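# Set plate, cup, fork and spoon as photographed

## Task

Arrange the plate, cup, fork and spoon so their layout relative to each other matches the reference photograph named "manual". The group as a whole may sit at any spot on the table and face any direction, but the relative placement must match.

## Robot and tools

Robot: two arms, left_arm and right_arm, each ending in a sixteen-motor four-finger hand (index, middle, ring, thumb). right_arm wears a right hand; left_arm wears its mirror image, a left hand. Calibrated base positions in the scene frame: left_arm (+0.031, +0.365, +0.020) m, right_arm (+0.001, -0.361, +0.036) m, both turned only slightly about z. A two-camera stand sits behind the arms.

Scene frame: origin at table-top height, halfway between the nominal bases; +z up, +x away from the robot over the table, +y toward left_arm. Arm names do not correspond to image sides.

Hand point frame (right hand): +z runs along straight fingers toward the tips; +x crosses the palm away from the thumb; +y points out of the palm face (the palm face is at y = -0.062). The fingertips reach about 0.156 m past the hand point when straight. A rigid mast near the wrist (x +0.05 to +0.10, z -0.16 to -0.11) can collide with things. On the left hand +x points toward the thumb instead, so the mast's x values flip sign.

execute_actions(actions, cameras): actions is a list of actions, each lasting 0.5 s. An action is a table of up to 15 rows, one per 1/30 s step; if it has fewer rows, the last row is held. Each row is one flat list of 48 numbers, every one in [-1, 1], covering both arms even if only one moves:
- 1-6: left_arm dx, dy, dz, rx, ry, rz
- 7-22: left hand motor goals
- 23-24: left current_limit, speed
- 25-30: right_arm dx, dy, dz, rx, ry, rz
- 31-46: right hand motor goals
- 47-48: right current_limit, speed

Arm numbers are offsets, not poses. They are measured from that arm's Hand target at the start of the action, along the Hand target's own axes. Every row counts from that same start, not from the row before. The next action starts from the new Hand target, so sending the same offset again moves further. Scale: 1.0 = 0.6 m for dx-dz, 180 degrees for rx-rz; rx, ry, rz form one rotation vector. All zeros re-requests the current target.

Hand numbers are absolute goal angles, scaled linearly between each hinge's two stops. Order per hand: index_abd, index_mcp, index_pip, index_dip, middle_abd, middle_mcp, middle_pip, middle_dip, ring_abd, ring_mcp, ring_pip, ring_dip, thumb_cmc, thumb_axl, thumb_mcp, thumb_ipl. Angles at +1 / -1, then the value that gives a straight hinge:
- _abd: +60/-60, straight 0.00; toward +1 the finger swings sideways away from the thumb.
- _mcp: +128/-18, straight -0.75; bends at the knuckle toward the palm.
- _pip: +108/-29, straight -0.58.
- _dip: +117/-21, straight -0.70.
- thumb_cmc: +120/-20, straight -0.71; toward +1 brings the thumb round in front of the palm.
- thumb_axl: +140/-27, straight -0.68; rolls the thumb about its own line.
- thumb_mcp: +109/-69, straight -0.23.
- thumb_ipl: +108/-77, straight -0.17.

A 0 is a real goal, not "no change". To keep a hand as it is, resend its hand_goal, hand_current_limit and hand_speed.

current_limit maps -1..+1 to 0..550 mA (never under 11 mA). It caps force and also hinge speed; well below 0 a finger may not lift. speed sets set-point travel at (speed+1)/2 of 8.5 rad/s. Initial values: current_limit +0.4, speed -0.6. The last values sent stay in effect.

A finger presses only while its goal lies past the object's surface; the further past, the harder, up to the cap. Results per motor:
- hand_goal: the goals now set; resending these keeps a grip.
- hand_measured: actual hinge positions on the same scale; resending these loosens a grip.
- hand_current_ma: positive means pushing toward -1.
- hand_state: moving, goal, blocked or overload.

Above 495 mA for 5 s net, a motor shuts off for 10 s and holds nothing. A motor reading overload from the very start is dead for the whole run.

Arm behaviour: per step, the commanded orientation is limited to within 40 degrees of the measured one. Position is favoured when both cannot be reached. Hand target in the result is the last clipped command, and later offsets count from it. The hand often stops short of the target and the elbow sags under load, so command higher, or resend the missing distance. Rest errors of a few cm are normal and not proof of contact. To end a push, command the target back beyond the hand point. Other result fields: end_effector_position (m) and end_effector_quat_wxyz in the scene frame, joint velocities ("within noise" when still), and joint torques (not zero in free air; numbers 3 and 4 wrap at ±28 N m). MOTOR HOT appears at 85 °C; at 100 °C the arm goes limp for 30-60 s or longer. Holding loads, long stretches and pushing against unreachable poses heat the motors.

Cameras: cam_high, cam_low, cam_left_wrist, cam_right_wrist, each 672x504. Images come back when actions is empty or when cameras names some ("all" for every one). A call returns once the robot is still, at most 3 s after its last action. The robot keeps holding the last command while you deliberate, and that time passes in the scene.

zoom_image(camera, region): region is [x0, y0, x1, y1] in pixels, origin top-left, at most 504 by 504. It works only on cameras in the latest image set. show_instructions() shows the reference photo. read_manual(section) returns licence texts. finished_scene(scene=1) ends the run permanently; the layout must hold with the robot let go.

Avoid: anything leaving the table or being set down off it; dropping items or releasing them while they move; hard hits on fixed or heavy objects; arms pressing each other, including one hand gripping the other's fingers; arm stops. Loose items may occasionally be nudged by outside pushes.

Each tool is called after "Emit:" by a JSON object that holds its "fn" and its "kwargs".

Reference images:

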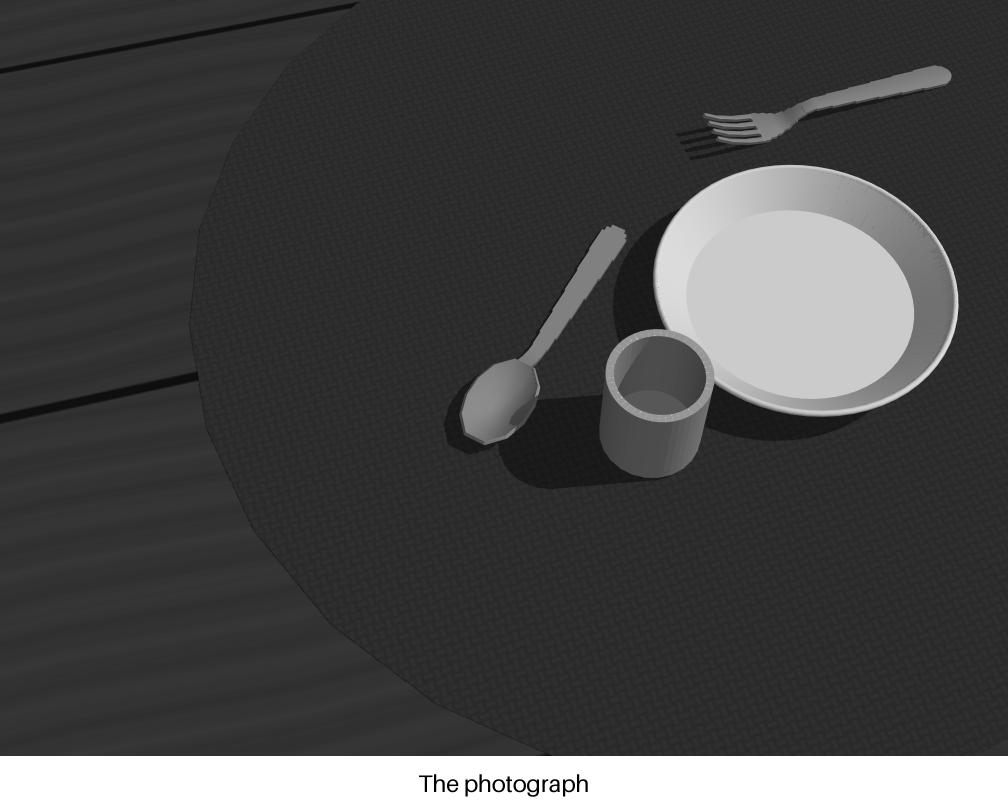

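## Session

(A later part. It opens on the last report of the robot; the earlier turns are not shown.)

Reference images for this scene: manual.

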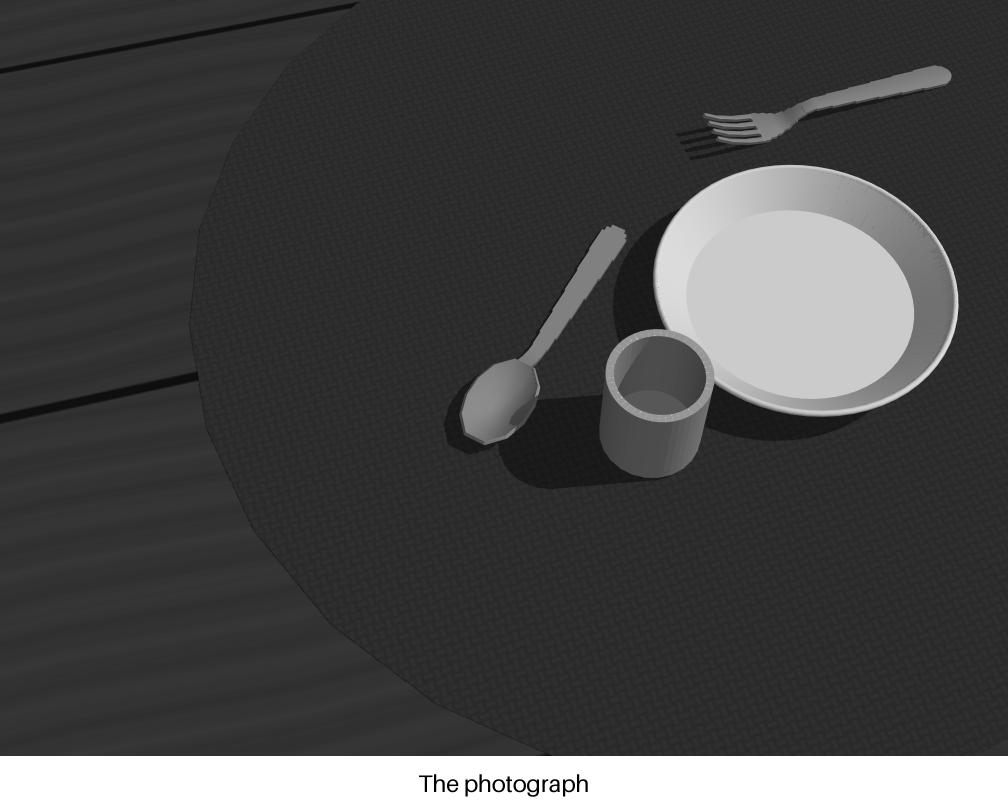

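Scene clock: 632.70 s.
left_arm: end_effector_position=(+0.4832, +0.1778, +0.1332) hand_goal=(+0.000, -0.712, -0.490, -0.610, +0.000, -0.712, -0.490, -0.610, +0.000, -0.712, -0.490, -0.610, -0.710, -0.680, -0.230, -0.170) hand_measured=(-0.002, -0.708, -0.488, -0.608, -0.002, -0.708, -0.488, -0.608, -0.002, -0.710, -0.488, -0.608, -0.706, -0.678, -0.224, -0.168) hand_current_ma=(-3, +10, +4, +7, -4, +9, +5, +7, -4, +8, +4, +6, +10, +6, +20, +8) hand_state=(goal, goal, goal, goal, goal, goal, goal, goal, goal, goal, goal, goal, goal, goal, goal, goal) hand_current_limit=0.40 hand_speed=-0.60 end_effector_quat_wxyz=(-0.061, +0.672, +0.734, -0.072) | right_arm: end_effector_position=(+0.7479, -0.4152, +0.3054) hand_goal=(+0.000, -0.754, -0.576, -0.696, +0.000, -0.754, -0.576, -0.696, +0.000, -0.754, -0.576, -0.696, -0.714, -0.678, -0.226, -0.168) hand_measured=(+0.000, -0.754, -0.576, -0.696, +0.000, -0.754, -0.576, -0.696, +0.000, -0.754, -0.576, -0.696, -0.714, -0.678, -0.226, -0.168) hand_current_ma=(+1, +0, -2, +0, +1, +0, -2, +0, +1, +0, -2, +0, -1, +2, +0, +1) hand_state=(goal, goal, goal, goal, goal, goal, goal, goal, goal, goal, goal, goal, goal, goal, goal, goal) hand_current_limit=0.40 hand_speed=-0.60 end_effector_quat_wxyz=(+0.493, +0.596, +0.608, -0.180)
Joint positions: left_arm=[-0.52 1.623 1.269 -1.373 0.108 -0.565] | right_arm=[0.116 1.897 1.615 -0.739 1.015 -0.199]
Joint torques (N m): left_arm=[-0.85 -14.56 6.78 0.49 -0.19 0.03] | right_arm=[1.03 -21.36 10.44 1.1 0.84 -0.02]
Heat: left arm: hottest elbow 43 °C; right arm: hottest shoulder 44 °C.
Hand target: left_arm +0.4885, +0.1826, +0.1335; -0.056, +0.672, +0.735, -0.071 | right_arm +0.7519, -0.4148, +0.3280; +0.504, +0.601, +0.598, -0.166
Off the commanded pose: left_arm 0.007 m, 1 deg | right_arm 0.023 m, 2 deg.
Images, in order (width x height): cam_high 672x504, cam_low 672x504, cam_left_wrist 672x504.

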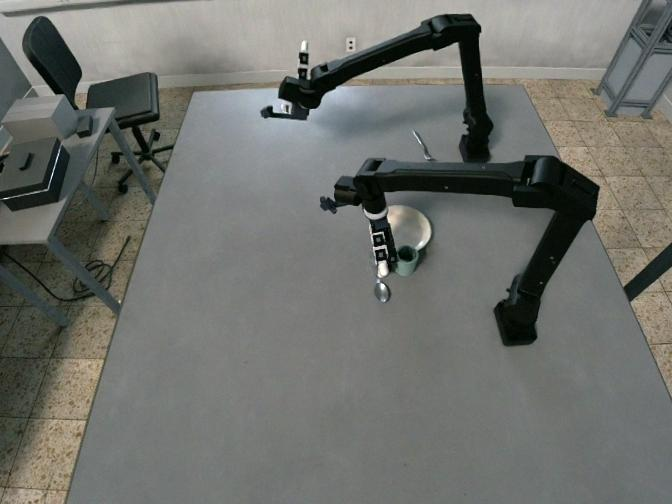

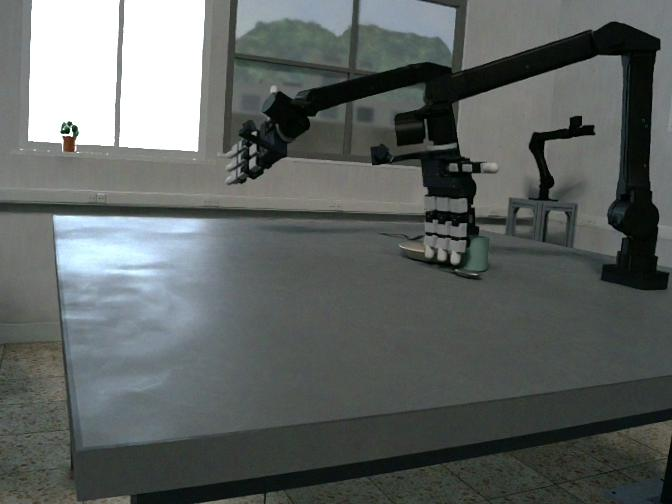

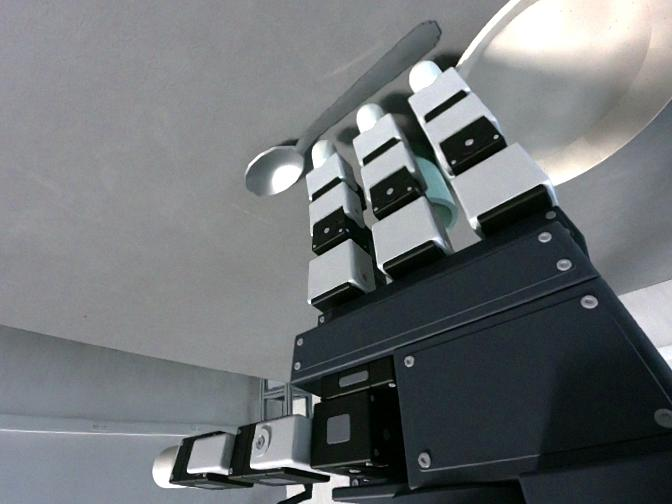

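Emit:
{"fn": "execute_actions", "kwargs": {"actions": [[[-0.005,0.024,0.0,0,0,0,0,-0.712,-0.489,-0.609,0,-0.712,-0.489,-0.609,0,-0.712,-0.489,-0.609,-0.71,-0.68,-0.23,-0.17,0.4,-0.6,0,0,0,0,0,0,0,-0.754,-0.576,-0.696,0,-0.754,-0.576,-0.696,0,-0.754,-0.576,-0.696,-0.714,-0.678,-0.226,-0.168,0.4,-0.6]],[[0,0,0.045,0,0,0,0,-0.712,-0.489,-0.609,0,-0.712,-0.489,-0.609,0,-0.712,-0.489,-0.609,-0.71,-0.68,-0.23,-0.17,0.4,-0.6,0,0,0,0,0,0,0,-0.754,-0.576,-0.696,0,-0.754,-0.576,-0.696,0,-0.754,-0.576,-0.696,-0.714,-0.678,-0.226,-0.168,0.4,-0.6]]], "cameras": ["cam_high","cam_left_wrist","cam_low"]}}

Emit:
{"fn": "zoom_image", "kwargs": {"camera": "cam_high", "region": [350, 220, 430, 310]}}

Emit:
{"fn": "zoom_image", "kwargs": {"camera": "cam_low", "region": [380, 220, 500, 300]}}

Scene clock: 639.00 s.
left_arm: end_effector_position=(+0.4961, +0.1766, +0.1210) hand_goal=(+0.000, -0.712, -0.490, -0.610, +0.000, -0.712, -0.490, -0.610, +0.000, -0.712, -0.490, -0.610, -0.710, -0.680, -0.230, -0.170) hand_measured=(-0.002, -0.710, -0.488, -0.608, -0.006, -0.716, -0.492, -0.608, -0.010, -0.720, -0.492, -0.610, -0.706, -0.678, -0.224, -0.168) hand_current_ma=(-4, +3, +3, +5, -16, -11, -3, +3, -28, -27, -7, +2, +10, +6, +20, +8) hand_state=(goal, goal, goal, goal, goal, goal, goal, goal, goal, goal, goal, goal, goal, goal, goal, goal) hand_current_limit=0.40 hand_speed=-0.60 end_effector_quat_wxyz=(-0.051, +0.673, +0.735, -0.069) | right_arm: end_effector_position=(+0.7479, -0.4152, +0.3054) hand_goal=(+0.000, -0.754, -0.576, -0.696, +0.000, -0.754, -0.576, -0.696, +0.000, -0.754, -0.576, -0.696, -0.714, -0.678, -0.226, -0.168) hand_measured=(+0.000, -0.754, -0.576, -0.696, +0.000, -0.754, -0.576, -0.696, +0.000, -0.754, -0.576, -0.696, -0.714, -0.678, -0.226, -0.168) hand_current_ma=(+1, +0, -2, +0, +1, +0, -2, +0, +1, +0, -2, +0, -1, +2, +0, +1) hand_state=(goal, goal, goal, goal, goal, goal, goal, goal, goal, goal, goal, goal, goal, goal, goal, goal) hand_current_limit=0.40 hand_speed=-0.60 end_effector_quat_wxyz=(+0.493, +0.596, +0.608, -0.180)
Joint positions: left_arm=[-0.51 1.65 1.268 -1.324 0.106 -0.554] | right_arm=[0.116 1.897 1.615 -0.739 1.015 -0.199]
Joint torques (N m): left_arm=[-1.55 -12.98 5.82 1.28 -0.08 -0.06] | right_arm=[1.03 -21.19 10.41 1.1 0.83 0.02]
Heat: left arm: hottest elbow 43 °C; right arm: hottest shoulder 44 °C.
Hand target: left_arm +0.4980, +0.1802, +0.1045; -0.056, +0.672, +0.735, -0.071 | right_arm +0.7519, -0.4148, +0.3280; +0.504, +0.601, +0.598, -0.166
Off the commanded pose: left_arm 0.017 m, 1 deg | right_arm 0.023 m, 2 deg.
Images, in order (width x height): cam_high 672x504, cam_low 672x504, cam_left_wrist 672x504.

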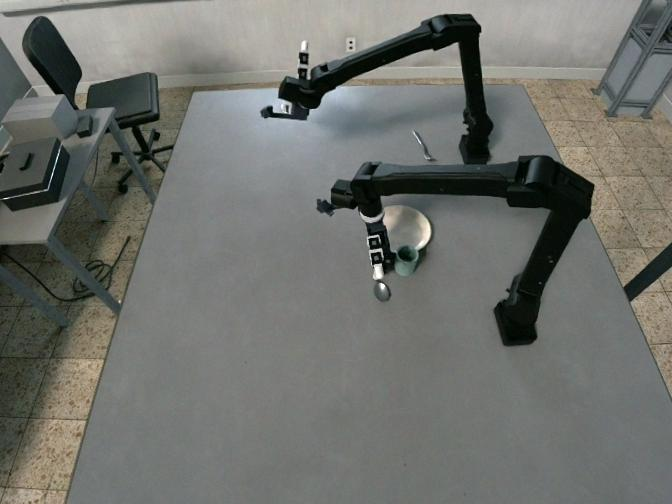

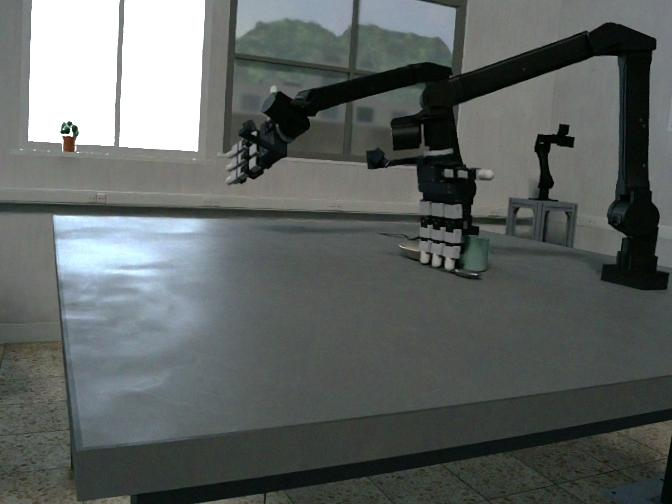

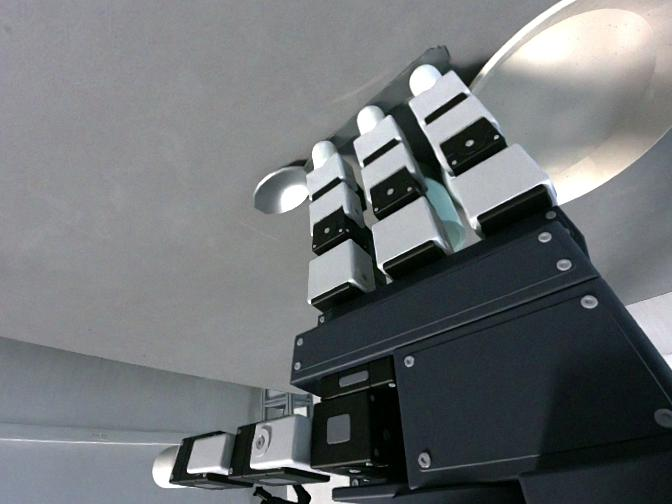

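Scaled by 5.600 from the camera's 672x504 image, which has a finer 960x720 frame.

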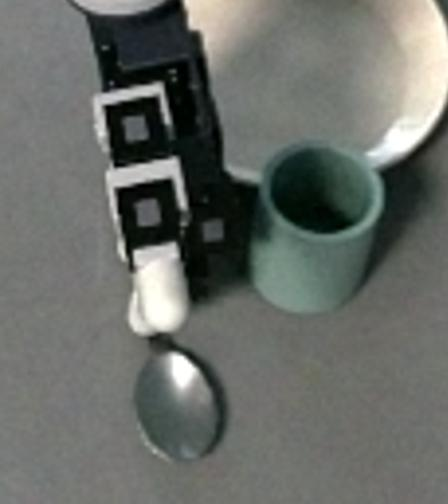

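Scaled by 4.200 from the camera's 672x504 image, which has a finer 960x720 frame.

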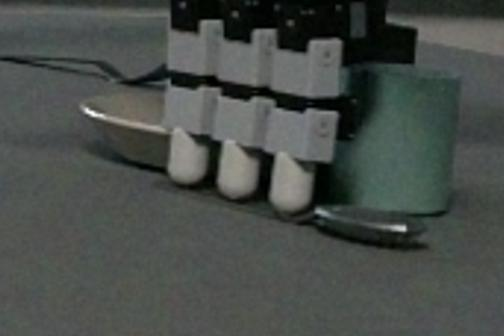

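Emit:
{"fn": "execute_actions", "kwargs": {"actions": [[[0,0.002,0.022,0,-0.004,0,0,-0.712,-0.489,-0.609,0,-0.712,-0.489,-0.609,0,-0.712,-0.489,-0.609,-0.71,-0.68,-0.23,-0.17,0.4,-0.6,0,0,0,0,0,0,0,-0.754,-0.576,-0.696,0,-0.754,-0.576,-0.696,0,-0.754,-0.576,-0.696,-0.714,-0.678,-0.226,-0.168,0.4,-0.6]],[[-0.012,0.004,0,0,-0.006,-0.034,0,-0.712,-0.489,-0.609,0,-0.712,-0.489,-0.609,0,-0.712,-0.489,-0.609,-0.71,-0.68,-0.23,-0.17,0.4,-0.6,0,0,0,0,0,0,0,-0.754,-0.576,-0.696,0,-0.754,-0.576,-0.696,0,-0.754,-0.576,-0.696,-0.714,-0.678,-0.226,-0.168,0.4,-0.6]]], "cameras": ["cam_high","cam_left_wrist","cam_low"]}}

Emit:
{"fn": "zoom_image", "kwargs": {"camera": "cam_high", "region": [350, 220, 430, 310]}}

Emit:
{"fn": "zoom_image", "kwargs": {"camera": "cam_low", "region": [380, 220, 500, 300]}}

Scene clock: 646.73 s.
left_arm: end_effector_position=(+0.4923, +0.1826, +0.1207) hand_goal=(+0.000, -0.712, -0.490, -0.610, +0.000, -0.712, -0.490, -0.610, +0.000, -0.712, -0.490, -0.610, -0.710, -0.680, -0.230, -0.170) hand_measured=(-0.018, -0.702, -0.480, -0.604, -0.024, -0.722, -0.494, -0.610, -0.016, -0.734, -0.504, -0.614, -0.706, -0.678, -0.224, -0.168) hand_current_ma=(-49, +34, +27, +17, -71, -36, -13, +0, -44, -79, -41, -13, +10, +6, +20, +8) hand_state=(goal, goal, goal, goal, blocked, goal, goal, goal, goal, blocked, goal, goal, goal, goal, goal, goal) hand_current_limit=0.40 hand_speed=-0.60 end_effector_quat_wxyz=(-0.040, +0.633, +0.770, -0.070) | right_arm: end_effector_position=(+0.7479, -0.4152, +0.3054) hand_goal=(+0.000, -0.754, -0.576, -0.696, +0.000, -0.754, -0.576, -0.696, +0.000, -0.754, -0.576, -0.696, -0.714, -0.678, -0.226, -0.168) hand_measured=(+0.000, -0.754, -0.576, -0.696, +0.000, -0.754, -0.576, -0.696, +0.000, -0.754, -0.576, -0.696, -0.714, -0.678, -0.226, -0.168) hand_current_ma=(+1, +0, -2, +0, +1, +0, -2, +0, +1, +0, -2, +0, -1, +2, +0, +1) hand_state=(goal, goal, goal, goal, goal, goal, goal, goal, goal, goal, goal, goal, goal, goal, goal, goal) hand_current_limit=0.40 hand_speed=-0.60 end_effector_quat_wxyz=(+0.493, +0.596, +0.608, -0.180)
Joint positions: left_arm=[-0.51 1.638 1.251 -1.293 0.12 -0.662] | right_arm=[0.116 1.897 1.615 -0.739 1.015 -0.199]
Joint torques (N m): left_arm=[-2.67 -8.82 7.27 1.91 0.5 -0.18] | right_arm=[1.03 -21.01 10.36 1.11 0.84 -0.01]
Heat: left arm: hottest elbow 43 °C; right arm: hottest shoulder 45 °C.
Hand target: left_arm +0.4998, +0.1730, +0.0910; -0.049, +0.630, +0.771, -0.079 | right_arm +0.7519, -0.4148, +0.3280; +0.504, +0.601, +0.598, -0.166
Off the commanded pose: left_arm 0.032 m, 1 deg | right_arm 0.023 m, 2 deg.
Images, in order (width x height): cam_high 672x504, cam_low 672x504, cam_left_wrist 672x504.

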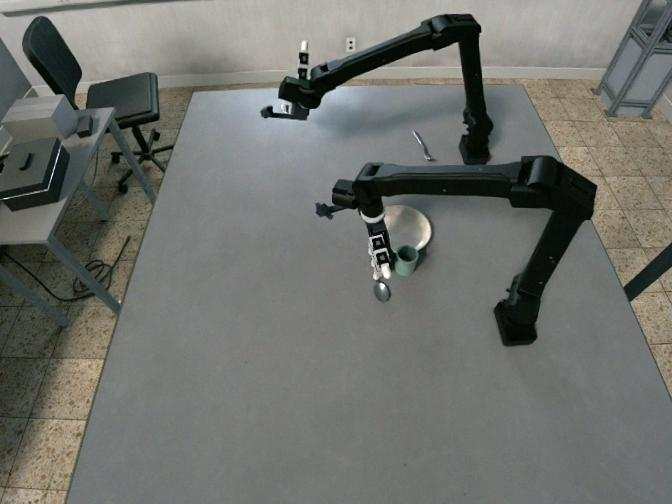

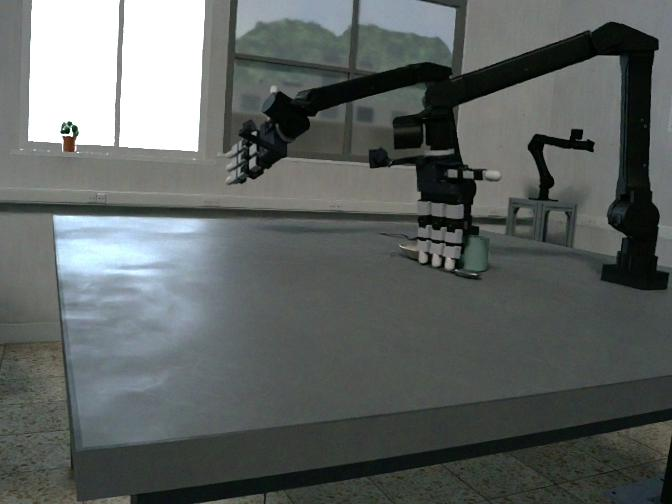

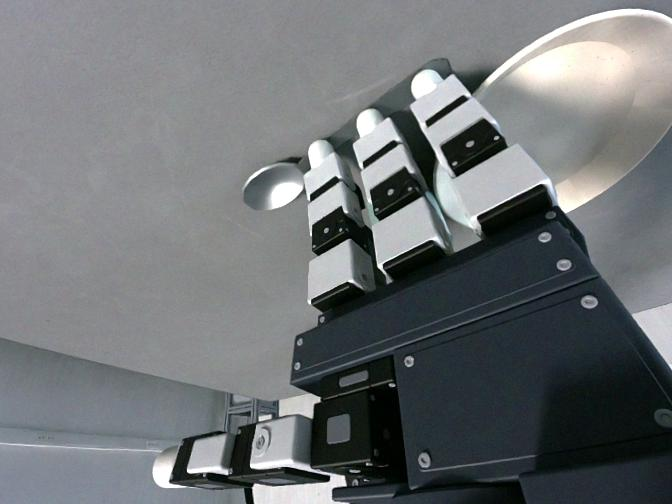

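Scaled by 5.600 from the camera's 672x504 image, which has a finer 960x720 frame.

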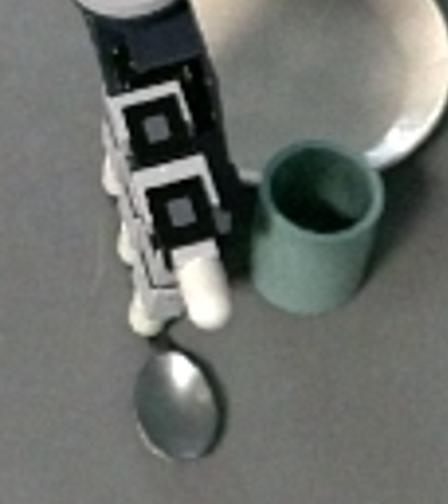

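Scaled by 4.200 from the camera's 672x504 image, which has a finer 960x720 frame.

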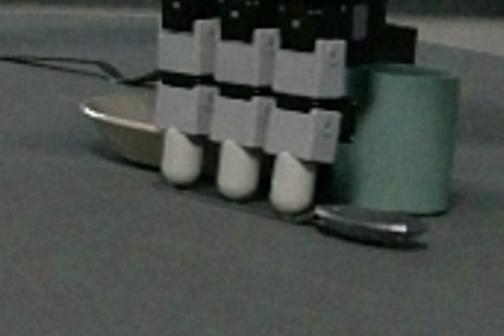

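Emit:
{"fn": "execute_actions", "kwargs": {"actions": [[[-0.03,0.002,0,0,-0.006,-0.036,0,-0.712,-0.489,-0.609,0,-0.712,-0.489,-0.609,0,-0.712,-0.489,-0.609,-0.71,-0.68,-0.23,-0.17,0.4,-0.6,0,0,0,0,0,0,0,-0.754,-0.576,-0.696,0,-0.754,-0.576,-0.696,0,-0.754,-0.576,-0.696,-0.714,-0.678,-0.226,-0.168,0.4,-0.6]]], "cameras": ["cam_high","cam_left_wrist","cam_low"]}}

Emit:
{"fn": "zoom_image", "kwargs": {"camera": "cam_high", "region": [350, 220, 430, 310]}}

Emit:
{"fn": "zoom_image", "kwargs": {"camera": "cam_low", "region": [380, 220, 500, 300]}}

Scene clock: 651.73 s.
left_arm: end_effector_position=(+0.4979, +0.1762, +0.1207) hand_goal=(+0.000, -0.712, -0.490, -0.610, +0.000, -0.712, -0.490, -0.610, +0.000, -0.712, -0.490, -0.610, -0.710, -0.680, -0.230, -0.170) hand_measured=(-0.022, -0.694, -0.476, -0.602, -0.030, -0.722, -0.492, -0.610, -0.022, -0.738, -0.506, -0.616, -0.706, -0.678, -0.224, -0.168) hand_current_ma=(-61, +66, +43, +26, -90, -34, -7, +0, -62, -100, -51, -18, +9, +6, +20, +8) hand_state=(blocked, goal, goal, goal, blocked, goal, goal, goal, blocked, blocked, goal, goal, goal, goal, goal, goal) hand_current_limit=0.40 hand_speed=-0.60 end_effector_quat_wxyz=(-0.038, +0.581, +0.810, -0.075) | right_arm: end_effector_position=(+0.7479, -0.4152, +0.3054) hand_goal=(+0.000, -0.754, -0.576, -0.696, +0.000, -0.754, -0.576, -0.696, +0.000, -0.754, -0.576, -0.696, -0.714, -0.678, -0.226, -0.168) hand_measured=(+0.000, -0.754, -0.576, -0.696, +0.000, -0.754, -0.576, -0.696, +0.000, -0.754, -0.576, -0.696, -0.714, -0.678, -0.226, -0.168) hand_current_ma=(+1, +0, -2, +0, +1, +0, -2, +0, +1, +0, -2, +0, -1, +2, +0, +1) hand_state=(goal, goal, goal, goal, goal, goal, goal, goal, goal, goal, goal, goal, goal, goal, goal, goal) hand_current_limit=0.40 hand_speed=-0.60 end_effector_quat_wxyz=(+0.493, +0.596, +0.608, -0.180)
Joint positions: left_arm=[-0.523 1.673 1.296 -1.29 0.139 -0.806] | right_arm=[0.116 1.897 1.615 -0.739 1.015 -0.199]
Joint torques (N m): left_arm=[-4.25 -9.29 8.38 1.74 0.54 -0.15] | right_arm=[1.03 -21.07 10.36 0.98 0.84 -0.01]
Heat: left arm: hottest elbow 43 °C; right arm: hottest shoulder 45 °C.
Hand target: left_arm +0.5047, +0.1556, +0.0913; -0.046, +0.585, +0.806, -0.082 | right_arm +0.7519, -0.4148, +0.3280; +0.504, +0.601, +0.598, -0.166
Off the commanded pose: left_arm 0.037 m, 1 deg | right_arm 0.023 m, 2 deg.
Images, in order (width x height): cam_high 672x504, cam_low 672x504, cam_left_wrist 672x504.

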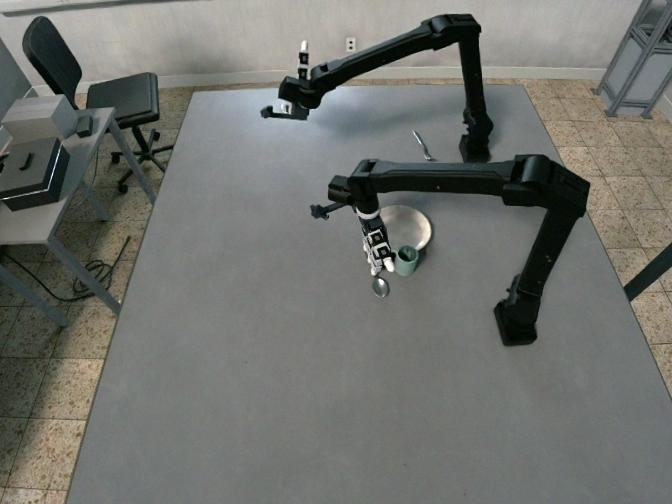

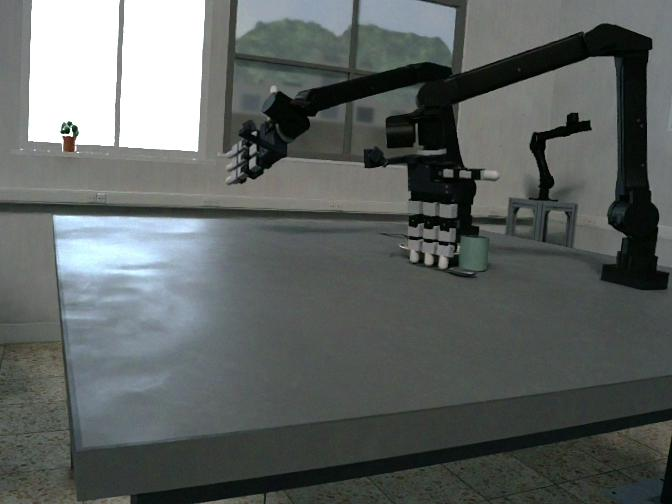

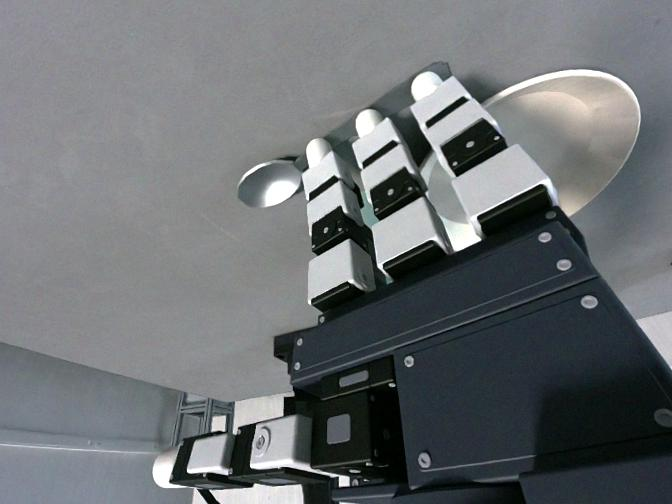

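Scaled by 5.600 from the camera's 672x504 image, which has a finer 960x720 frame.

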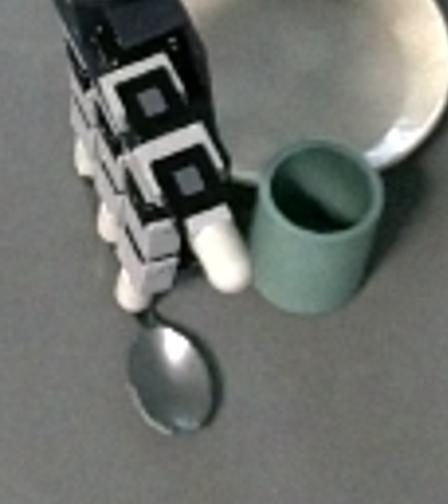

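Scaled by 4.200 from the camera's 672x504 image, which has a finer 960x720 frame.

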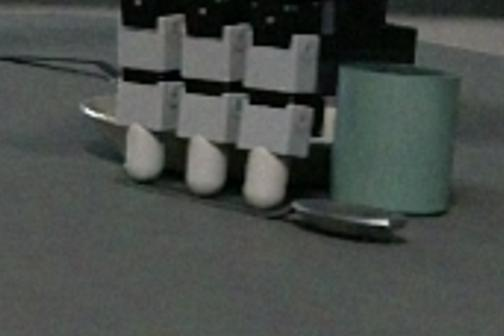

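Emit:
{"fn": "execute_actions", "kwargs": {"actions": [[[-0.004,-0.007,0,-0.001,-0.0087,-0.046,0,-0.712,-0.489,-0.609,0,-0.712,-0.489,-0.609,0,-0.712,-0.489,-0.609,-0.71,-0.68,-0.23,-0.17,0.4,-0.6,0,0,0,0,0,0,0,-0.754,-0.576,-0.696,0,-0.754,-0.576,-0.696,0,-0.754,-0.576,-0.696,-0.714,-0.678,-0.226,-0.168,0.4,-0.6]]], "cameras": ["cam_high","cam_left_wrist","cam_low"]}}

Emit:
{"fn": "zoom_image", "kwargs": {"camera": "cam_high", "region": [350, 220, 430, 310]}}

Emit:
{"fn": "zoom_image", "kwargs": {"camera": "cam_low", "region": [380, 220, 500, 300]}}

Scene clock: 658.00 s.
left_arm: end_effector_position=(+0.4957, +0.1717, +0.1208) hand_goal=(+0.000, -0.712, -0.490, -0.610, +0.000, -0.712, -0.490, -0.610, +0.000, -0.712, -0.490, -0.610, -0.710, -0.680, -0.230, -0.170) hand_measured=(-0.022, -0.680, -0.466, -0.596, -0.034, -0.716, -0.490, -0.608, -0.024, -0.740, -0.508, -0.618, -0.706, -0.678, -0.224, -0.168) hand_current_ma=(-61, +119, +78, +48, -105, -14, +1, +3, -71, -105, -57, -22, +9, +6, +20, +8) hand_state=(blocked, blocked, blocked, goal, blocked, goal, goal, goal, blocked, blocked, goal, goal, goal, goal, goal, goal) hand_current_limit=0.40 hand_speed=-0.60 end_effector_quat_wxyz=(-0.030, +0.521, +0.849, -0.079) | right_arm: end_effector_position=(+0.7479, -0.4152, +0.3054) hand_goal=(+0.000, -0.754, -0.576, -0.696, +0.000, -0.754, -0.576, -0.696, +0.000, -0.754, -0.576, -0.696, -0.714, -0.678, -0.226, -0.168) hand_measured=(+0.000, -0.754, -0.576, -0.696, +0.000, -0.754, -0.576, -0.696, +0.000, -0.754, -0.576, -0.696, -0.714, -0.678, -0.226, -0.168) hand_current_ma=(+1, +0, -2, +0, +1, +0, -2, +0, +1, +0, -2, +0, -1, +2, +0, +1) hand_state=(goal, goal, goal, goal, goal, goal, goal, goal, goal, goal, goal, goal, goal, goal, goal, goal) hand_current_limit=0.40 hand_speed=-0.60 end_effector_quat_wxyz=(+0.493, +0.596, +0.608, -0.180)
Joint positions: left_arm=[-0.538 1.685 1.314 -1.268 0.156 -0.967] | right_arm=[0.116 1.897 1.615 -0.739 1.015 -0.199]
Joint torques (N m): left_arm=[-4.01 -9.88 8.34 1.59 0.44 -0.22] | right_arm=[1.2 -21.42 10.33 1.07 0.85 0.01]
Heat: left arm: hottest elbow 43 °C; right arm: hottest shoulder 45 °C.
Hand target: left_arm +0.5014, +0.1521, +0.0920; -0.040, +0.524, +0.847, -0.085 | right_arm +0.7519, -0.4148, +0.3280; +0.504, +0.601, +0.598, -0.166
Off the commanded pose: left_arm 0.035 m, 1 deg | right_arm 0.023 m, 2 deg.
Images, in order (width x height): cam_high 672x504, cam_low 672x504, cam_left_wrist 672x504.

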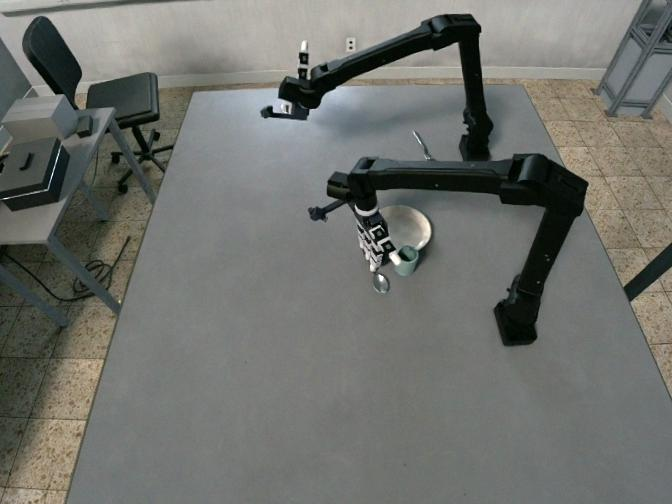

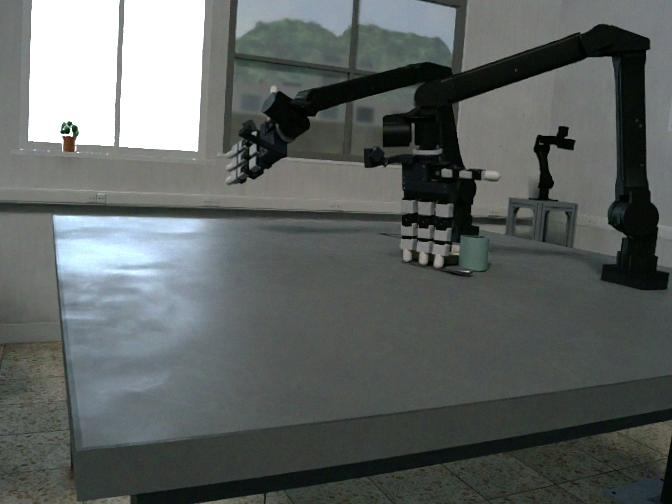

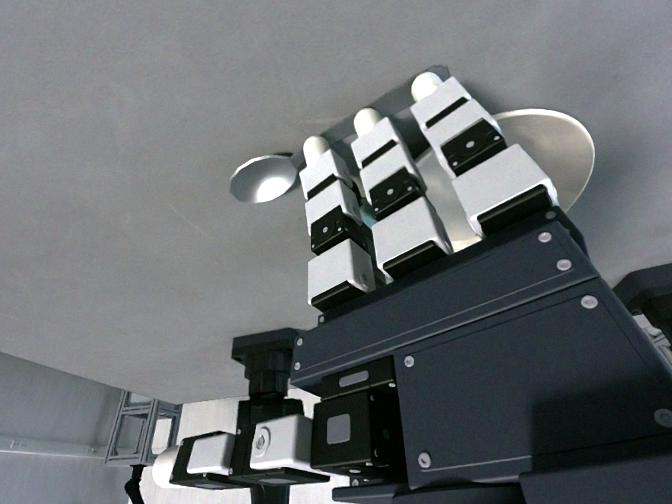

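Scaled by 5.600 from the camera's 672x504 image, which has a finer 960x720 frame.

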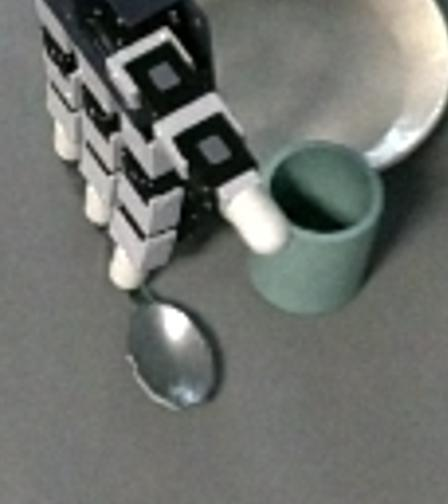

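Scaled by 4.200 from the camera's 672x504 image, which has a finer 960x720 frame.

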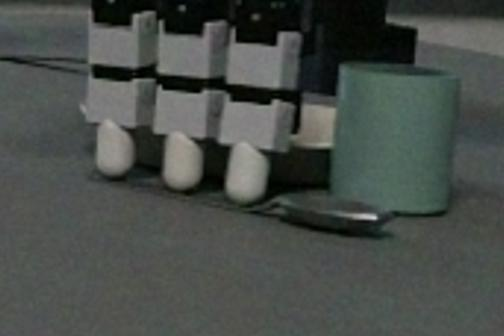

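Emit:
{"fn": "execute_actions", "kwargs": {"actions": [[[0.022,-0.0065,0,-0.001,-0.0087,-0.044,0,-0.712,-0.489,-0.609,0,-0.712,-0.489,-0.609,0,-0.712,-0.489,-0.609,-0.71,-0.68,-0.23,-0.17,0.4,-0.6,0,0,0,0,0,0,0,-0.754,-0.576,-0.696,0,-0.754,-0.576,-0.696,0,-0.754,-0.576,-0.696,-0.714,-0.678,-0.226,-0.168,0.4,-0.6]]], "cameras": ["cam_high","cam_left_wrist","cam_low"]}}

Emit:
{"fn": "zoom_image", "kwargs": {"camera": "cam_high", "region": [350, 220, 430, 310]}}

Scene clock: 664.97 s.
left_arm: end_effector_position=(+0.4892, +0.1761, +0.1204) hand_goal=(+0.000, -0.712, -0.490, -0.610, +0.000, -0.712, -0.490, -0.610, +0.000, -0.712, -0.490, -0.610, -0.710, -0.680, -0.230, -0.170) hand_measured=(-0.014, -0.678, -0.466, -0.594, -0.052, -0.712, -0.486, -0.606, -0.030, -0.748, -0.512, -0.620, -0.706, -0.678, -0.224, -0.168) hand_current_ma=(-39, +129, +85, +52, -172, +2, +9, +8, -89, -136, -76, -29, +9, +6, +20, +8) hand_state=(goal, blocked, blocked, goal, blocked, goal, goal, goal, blocked, blocked, blocked, goal, goal, goal, goal, goal) hand_current_limit=0.40 hand_speed=-0.60 end_effector_quat_wxyz=(-0.028, +0.461, +0.883, -0.084) | right_arm: end_effector_position=(+0.7479, -0.4152, +0.3054) hand_goal=(+0.000, -0.754, -0.576, -0.696, +0.000, -0.754, -0.576, -0.696, +0.000, -0.754, -0.576, -0.696, -0.714, -0.678, -0.226, -0.168) hand_measured=(+0.000, -0.754, -0.576, -0.696, +0.000, -0.754, -0.576, -0.696, +0.000, -0.754, -0.576, -0.696, -0.714, -0.678, -0.226, -0.168) hand_current_ma=(+1, +0, -2, +0, +1, +0, -2, +0, +1, +0, -2, +0, -1, +2, +0, +1) hand_state=(goal, goal, goal, goal, goal, goal, goal, goal, goal, goal, goal, goal, goal, goal, goal, goal) hand_current_limit=0.40 hand_speed=-0.60 end_effector_quat_wxyz=(+0.493, +0.596, +0.608, -0.180)
Joint positions: left_arm=[-0.538 1.685 1.314 -1.252 0.169 -1.106] | right_arm=[0.116 1.897 1.615 -0.739 1.015 -0.199]
Joint torques (N m): left_arm=[-3.49 -11.87 6.52 2.25 0.37 -0.21] | right_arm=[1.38 -21.19 10.44 1.26 0.84 -0.01]
Heat: left arm: hottest elbow 43 °C; right arm: hottest shoulder 45 °C.
Hand target: left_arm +0.4921, +0.1622, +0.0925; -0.033, +0.463, +0.881, -0.088 | right_arm +0.7519, -0.4148, +0.3280; +0.504, +0.601, +0.598, -0.166
Off the commanded pose: left_arm 0.031 m, 1 deg | right_arm 0.023 m, 2 deg.
Images, in order (width x height): cam_high 672x504, cam_low 672x504, cam_left_wrist 672x504.

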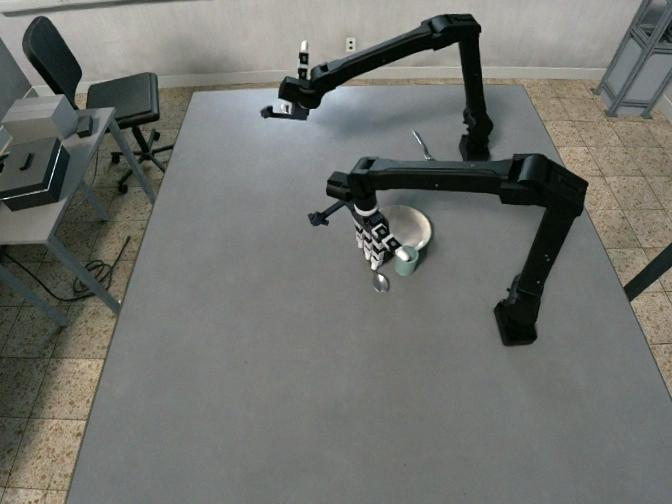

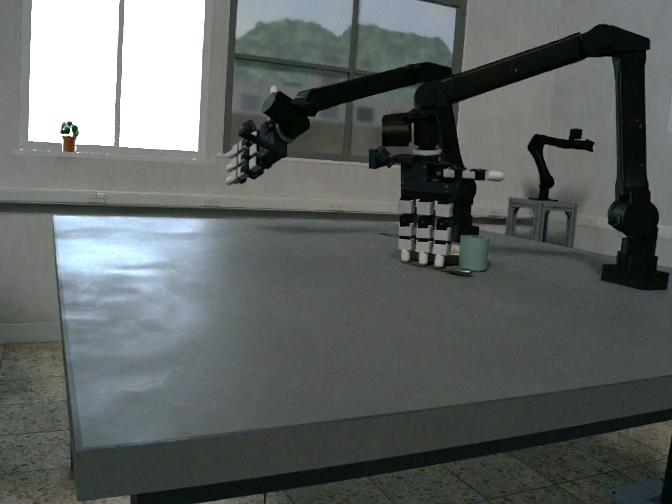

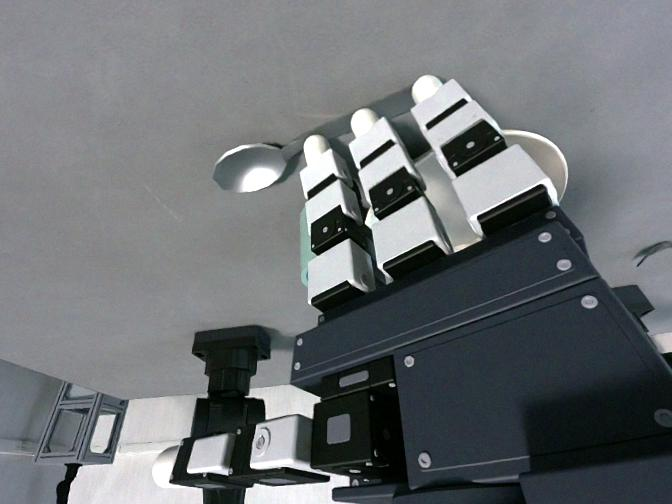

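Scaled by 5.600 from the camera's 672x504 image, which has a finer 960x720 frame.

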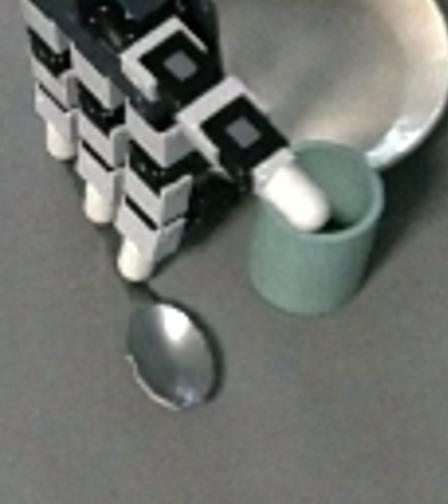

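Emit:
{"fn": "execute_actions", "kwargs": {"actions": [[[0,0.01,-0.08,0,0,0,0,-0.712,-0.489,-0.609,0,-0.712,-0.489,-0.609,0,-0.712,-0.489,-0.609,-0.71,-0.68,-0.23,-0.17,0.4,-0.6,0,0,0,0,0,0,0,-0.754,-0.576,-0.696,0,-0.754,-0.576,-0.696,0,-0.754,-0.576,-0.696,-0.714,-0.678,-0.226,-0.168,0.4,-0.6]],[[-0.05,0.2,-0.06,0,0,0,0,-0.712,-0.489,-0.609,0,-0.712,-0.489,-0.609,0,-0.712,-0.489,-0.609,-0.71,-0.68,-0.23,-0.17,0.4,-0.6,0,0,0,0,0,0,0,-0.754,-0.576,-0.696,0,-0.754,-0.576,-0.696,0,-0.754,-0.576,-0.696,-0.714,-0.678,-0.226,-0.168,0.4,-0.6]]], "cameras": ["cam_high"]}}

Emit:
{"fn": "zoom_image", "kwargs": {"camera": "cam_high", "region": [350, 220, 430, 310]}}

Scene clock: 671.10 s.
left_arm: end_effector_position=(+0.6105, +0.2301, +0.1412) hand_goal=(+0.000, -0.712, -0.490, -0.610, +0.000, -0.712, -0.490, -0.610, +0.000, -0.712, -0.490, -0.610, -0.710, -0.680, -0.230, -0.170) hand_measured=(-0.002, -0.710, -0.488, -0.608, -0.002, -0.710, -0.488, -0.608, -0.002, -0.710, -0.492, -0.612, -0.708, -0.678, -0.224, -0.168) hand_current_ma=(-4, +5, +5, +8, -4, +5, +6, +8, -4, +5, -4, -6, +3, +6, +20, +8) hand_state=(goal, goal, goal, goal, goal, goal, goal, goal, goal, goal, goal, goal, goal, goal, goal, goal) hand_current_limit=0.40 hand_speed=-0.60 end_effector_quat_wxyz=(-0.044, +0.452, +0.887, -0.088) | right_arm: end_effector_position=(+0.7479, -0.4152, +0.3054) hand_goal=(+0.000, -0.754, -0.576, -0.696, +0.000, -0.754, -0.576, -0.696, +0.000, -0.754, -0.576, -0.696, -0.714, -0.678, -0.226, -0.168) hand_measured=(+0.000, -0.754, -0.576, -0.696, +0.000, -0.754, -0.576, -0.696, +0.000, -0.754, -0.576, -0.696, -0.714, -0.678, -0.226, -0.168) hand_current_ma=(+1, +0, -2, +0, +1, +0, -2, +0, +1, +0, -2, +0, -1, +2, +0, +1) hand_state=(goal, goal, goal, goal, goal, goal, goal, goal, goal, goal, goal, goal, goal, goal, goal, goal) hand_current_limit=0.40 hand_speed=-0.60 end_effector_quat_wxyz=(+0.493, +0.596, +0.608, -0.180)
Joint positions: left_arm=[-0.353 1.926 1.714 -1.474 0.161 -0.937] | right_arm=[0.116 1.897 1.615 -0.739 1.015 -0.199]
Joint torques (N m): left_arm=[-2.49 -18.55 10.91 -0.27 0.11 0.02] | right_arm=[0.67 -21.13 10.33 1.13 0.85 0]
Heat: left arm: hottest elbow 43 °C; right arm: hottest shoulder 45 °C.
Hand target: left_arm +0.6231, +0.2181, +0.1523; -0.033, +0.463, +0.881, -0.088 | right_arm +0.7519, -0.4148, +0.3280; +0.504, +0.601, +0.598, -0.166
Off the commanded pose: left_arm 0.021 m, 2 deg | right_arm 0.023 m, 2 deg.
Images, in order (width x height): cam_high 672x504.

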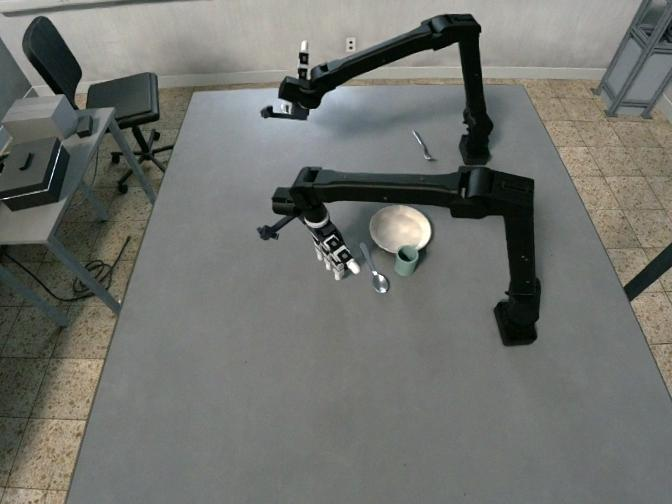

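Scaled by 5.600 from the camera's 672x504 image, which has a finer 960x720 frame.

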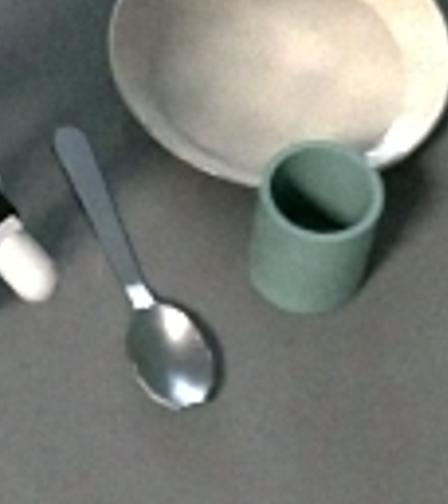

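Emit:
{"fn": "execute_actions", "kwargs": {"actions": [[[0.19,0.044,-0.098,0,0,0,0,-0.712,-0.489,-0.609,0,-0.712,-0.489,-0.609,0,-0.712,-0.489,-0.609,-0.71,-0.68,-0.23,-0.17,0.4,-0.6,-0.084,-0.208,-0.1155,0.0736,0.1077,-0.0342,0,-0.712,-0.489,-0.609,0,-0.712,-0.489,-0.609,0,-0.712,-0.489,-0.609,-0.714,-0.678,-0.226,-0.168,0.4,-0.6]],[[0.19,0.044,-0.098,0,0,0,0,-0.712,-0.489,-0.609,0,-0.712,-0.489,-0.609,0,-0.712,-0.489,-0.609,-0.71,-0.68,-0.23,-0.17,0.4,-0.6,0,0,0,0.0736,0.1077,-0.0342,0,-0.712,-0.489,-0.609,0,-0.712,-0.489,-0.609,0,-0.712,-0.489,-0.609,-0.714,-0.678,-0.226,-0.168,0.4,-0.6]]], "cameras": ["cam_high","cam_low"]}}

Scene clock: 732.00 s.
left_arm: end_effector_position=(+0.5461, +0.4557, +0.2465) hand_goal=(+0.000, -0.712, -0.490, -0.610, +0.000, -0.712, -0.490, -0.610, +0.000, -0.712, -0.490, -0.610, -0.710, -0.680, -0.230, -0.170) hand_measured=(-0.002, -0.710, -0.488, -0.608, -0.002, -0.710, -0.488, -0.608, +0.000, -0.710, -0.492, -0.612, -0.708, -0.678, -0.224, -0.168) hand_current_ma=(-2, +5, +5, +8, -2, +5, +6, +8, -2, +5, -4, -6, +4, +6, +20, +8) hand_state=(goal, goal, goal, goal, goal, goal, goal, goal, goal, goal, goal, goal, goal, goal, goal, goal) hand_current_limit=0.40 hand_speed=-0.60 end_effector_quat_wxyz=(-0.035, +0.452, +0.887, -0.088) | right_arm: end_effector_position=(+0.5914, -0.4156, +0.3331) hand_goal=(+0.000, -0.712, -0.490, -0.610, +0.000, -0.712, -0.490, -0.610, +0.000, -0.712, -0.490, -0.610, -0.714, -0.678, -0.226, -0.168) hand_measured=(+0.002, -0.714, -0.492, -0.614, +0.002, -0.712, -0.492, -0.612, +0.002, -0.714, -0.492, -0.612, -0.714, -0.678, -0.224, -0.168) hand_current_ma=(+3, -3, -7, -8, +3, -2, -7, -7, +3, -3, -6, -7, -2, +2, +8, +1) hand_state=(goal, goal, goal, goal, goal, goal, goal, goal, goal, goal, goal, goal, goal, goal, goal, goal) hand_current_limit=0.40 hand_speed=-0.60 end_effector_quat_wxyz=(+0.112, +0.654, +0.734, -0.142)
Joint positions: left_arm=[0.058 1.644 1.6 -1.681 0.11 -0.526] | right_arm=[0.025 1.676 1.757 -1.688 0.362 -0.069]
Joint torques (N m): left_arm=[-2.78 -15.44 9.47 -0.18 -0.07 0] | right_arm=[0.85 -14.62 11.97 -0.34 0.31 -0.17]
Heat: left arm: hottest elbow 44 °C; right arm: hottest shoulder 45 °C.
Hand target: left_arm +0.5526, +0.4494, +0.2528; -0.033, +0.463, +0.881, -0.088 | right_arm +0.6017, -0.4145, +0.3479; +0.111, +0.653, +0.736, -0.140
Off the commanded pose: left_arm 0.011 m, 1 deg | right_arm 0.018 m, 0 deg.
joint sent to its limit (left arm) — joint 4 (wrist pitch), lower limit. The joint targets still meet the commanded pose.
joint sent to its limit (right arm) — joint 4 (wrist pitch), lower limit. The joint targets still meet the commanded pose.
Images, in order (width x height): cam_high 672x504, cam_low 672x504.

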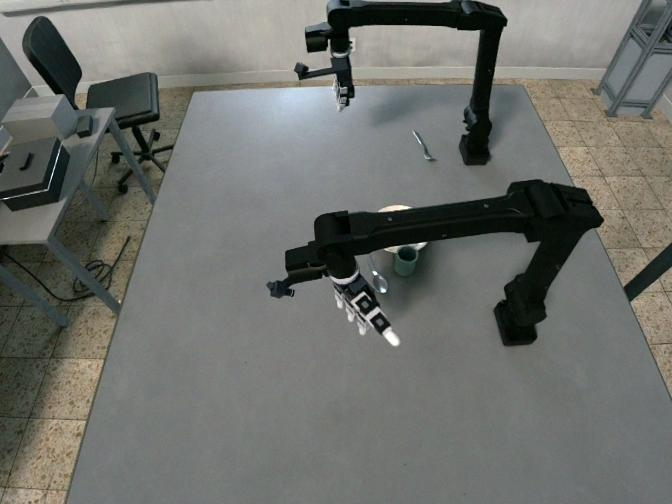

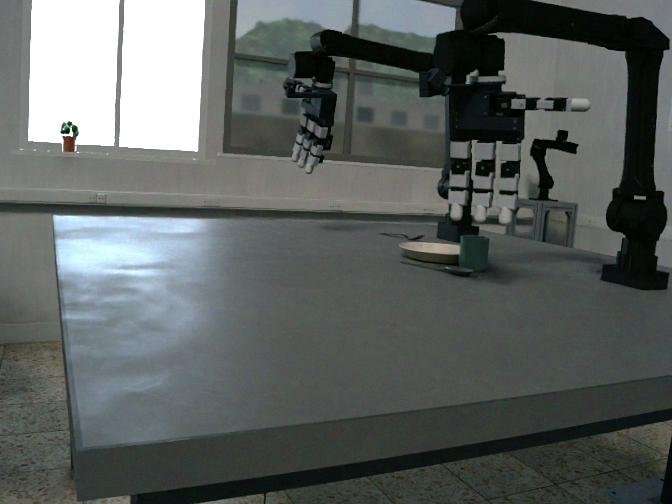

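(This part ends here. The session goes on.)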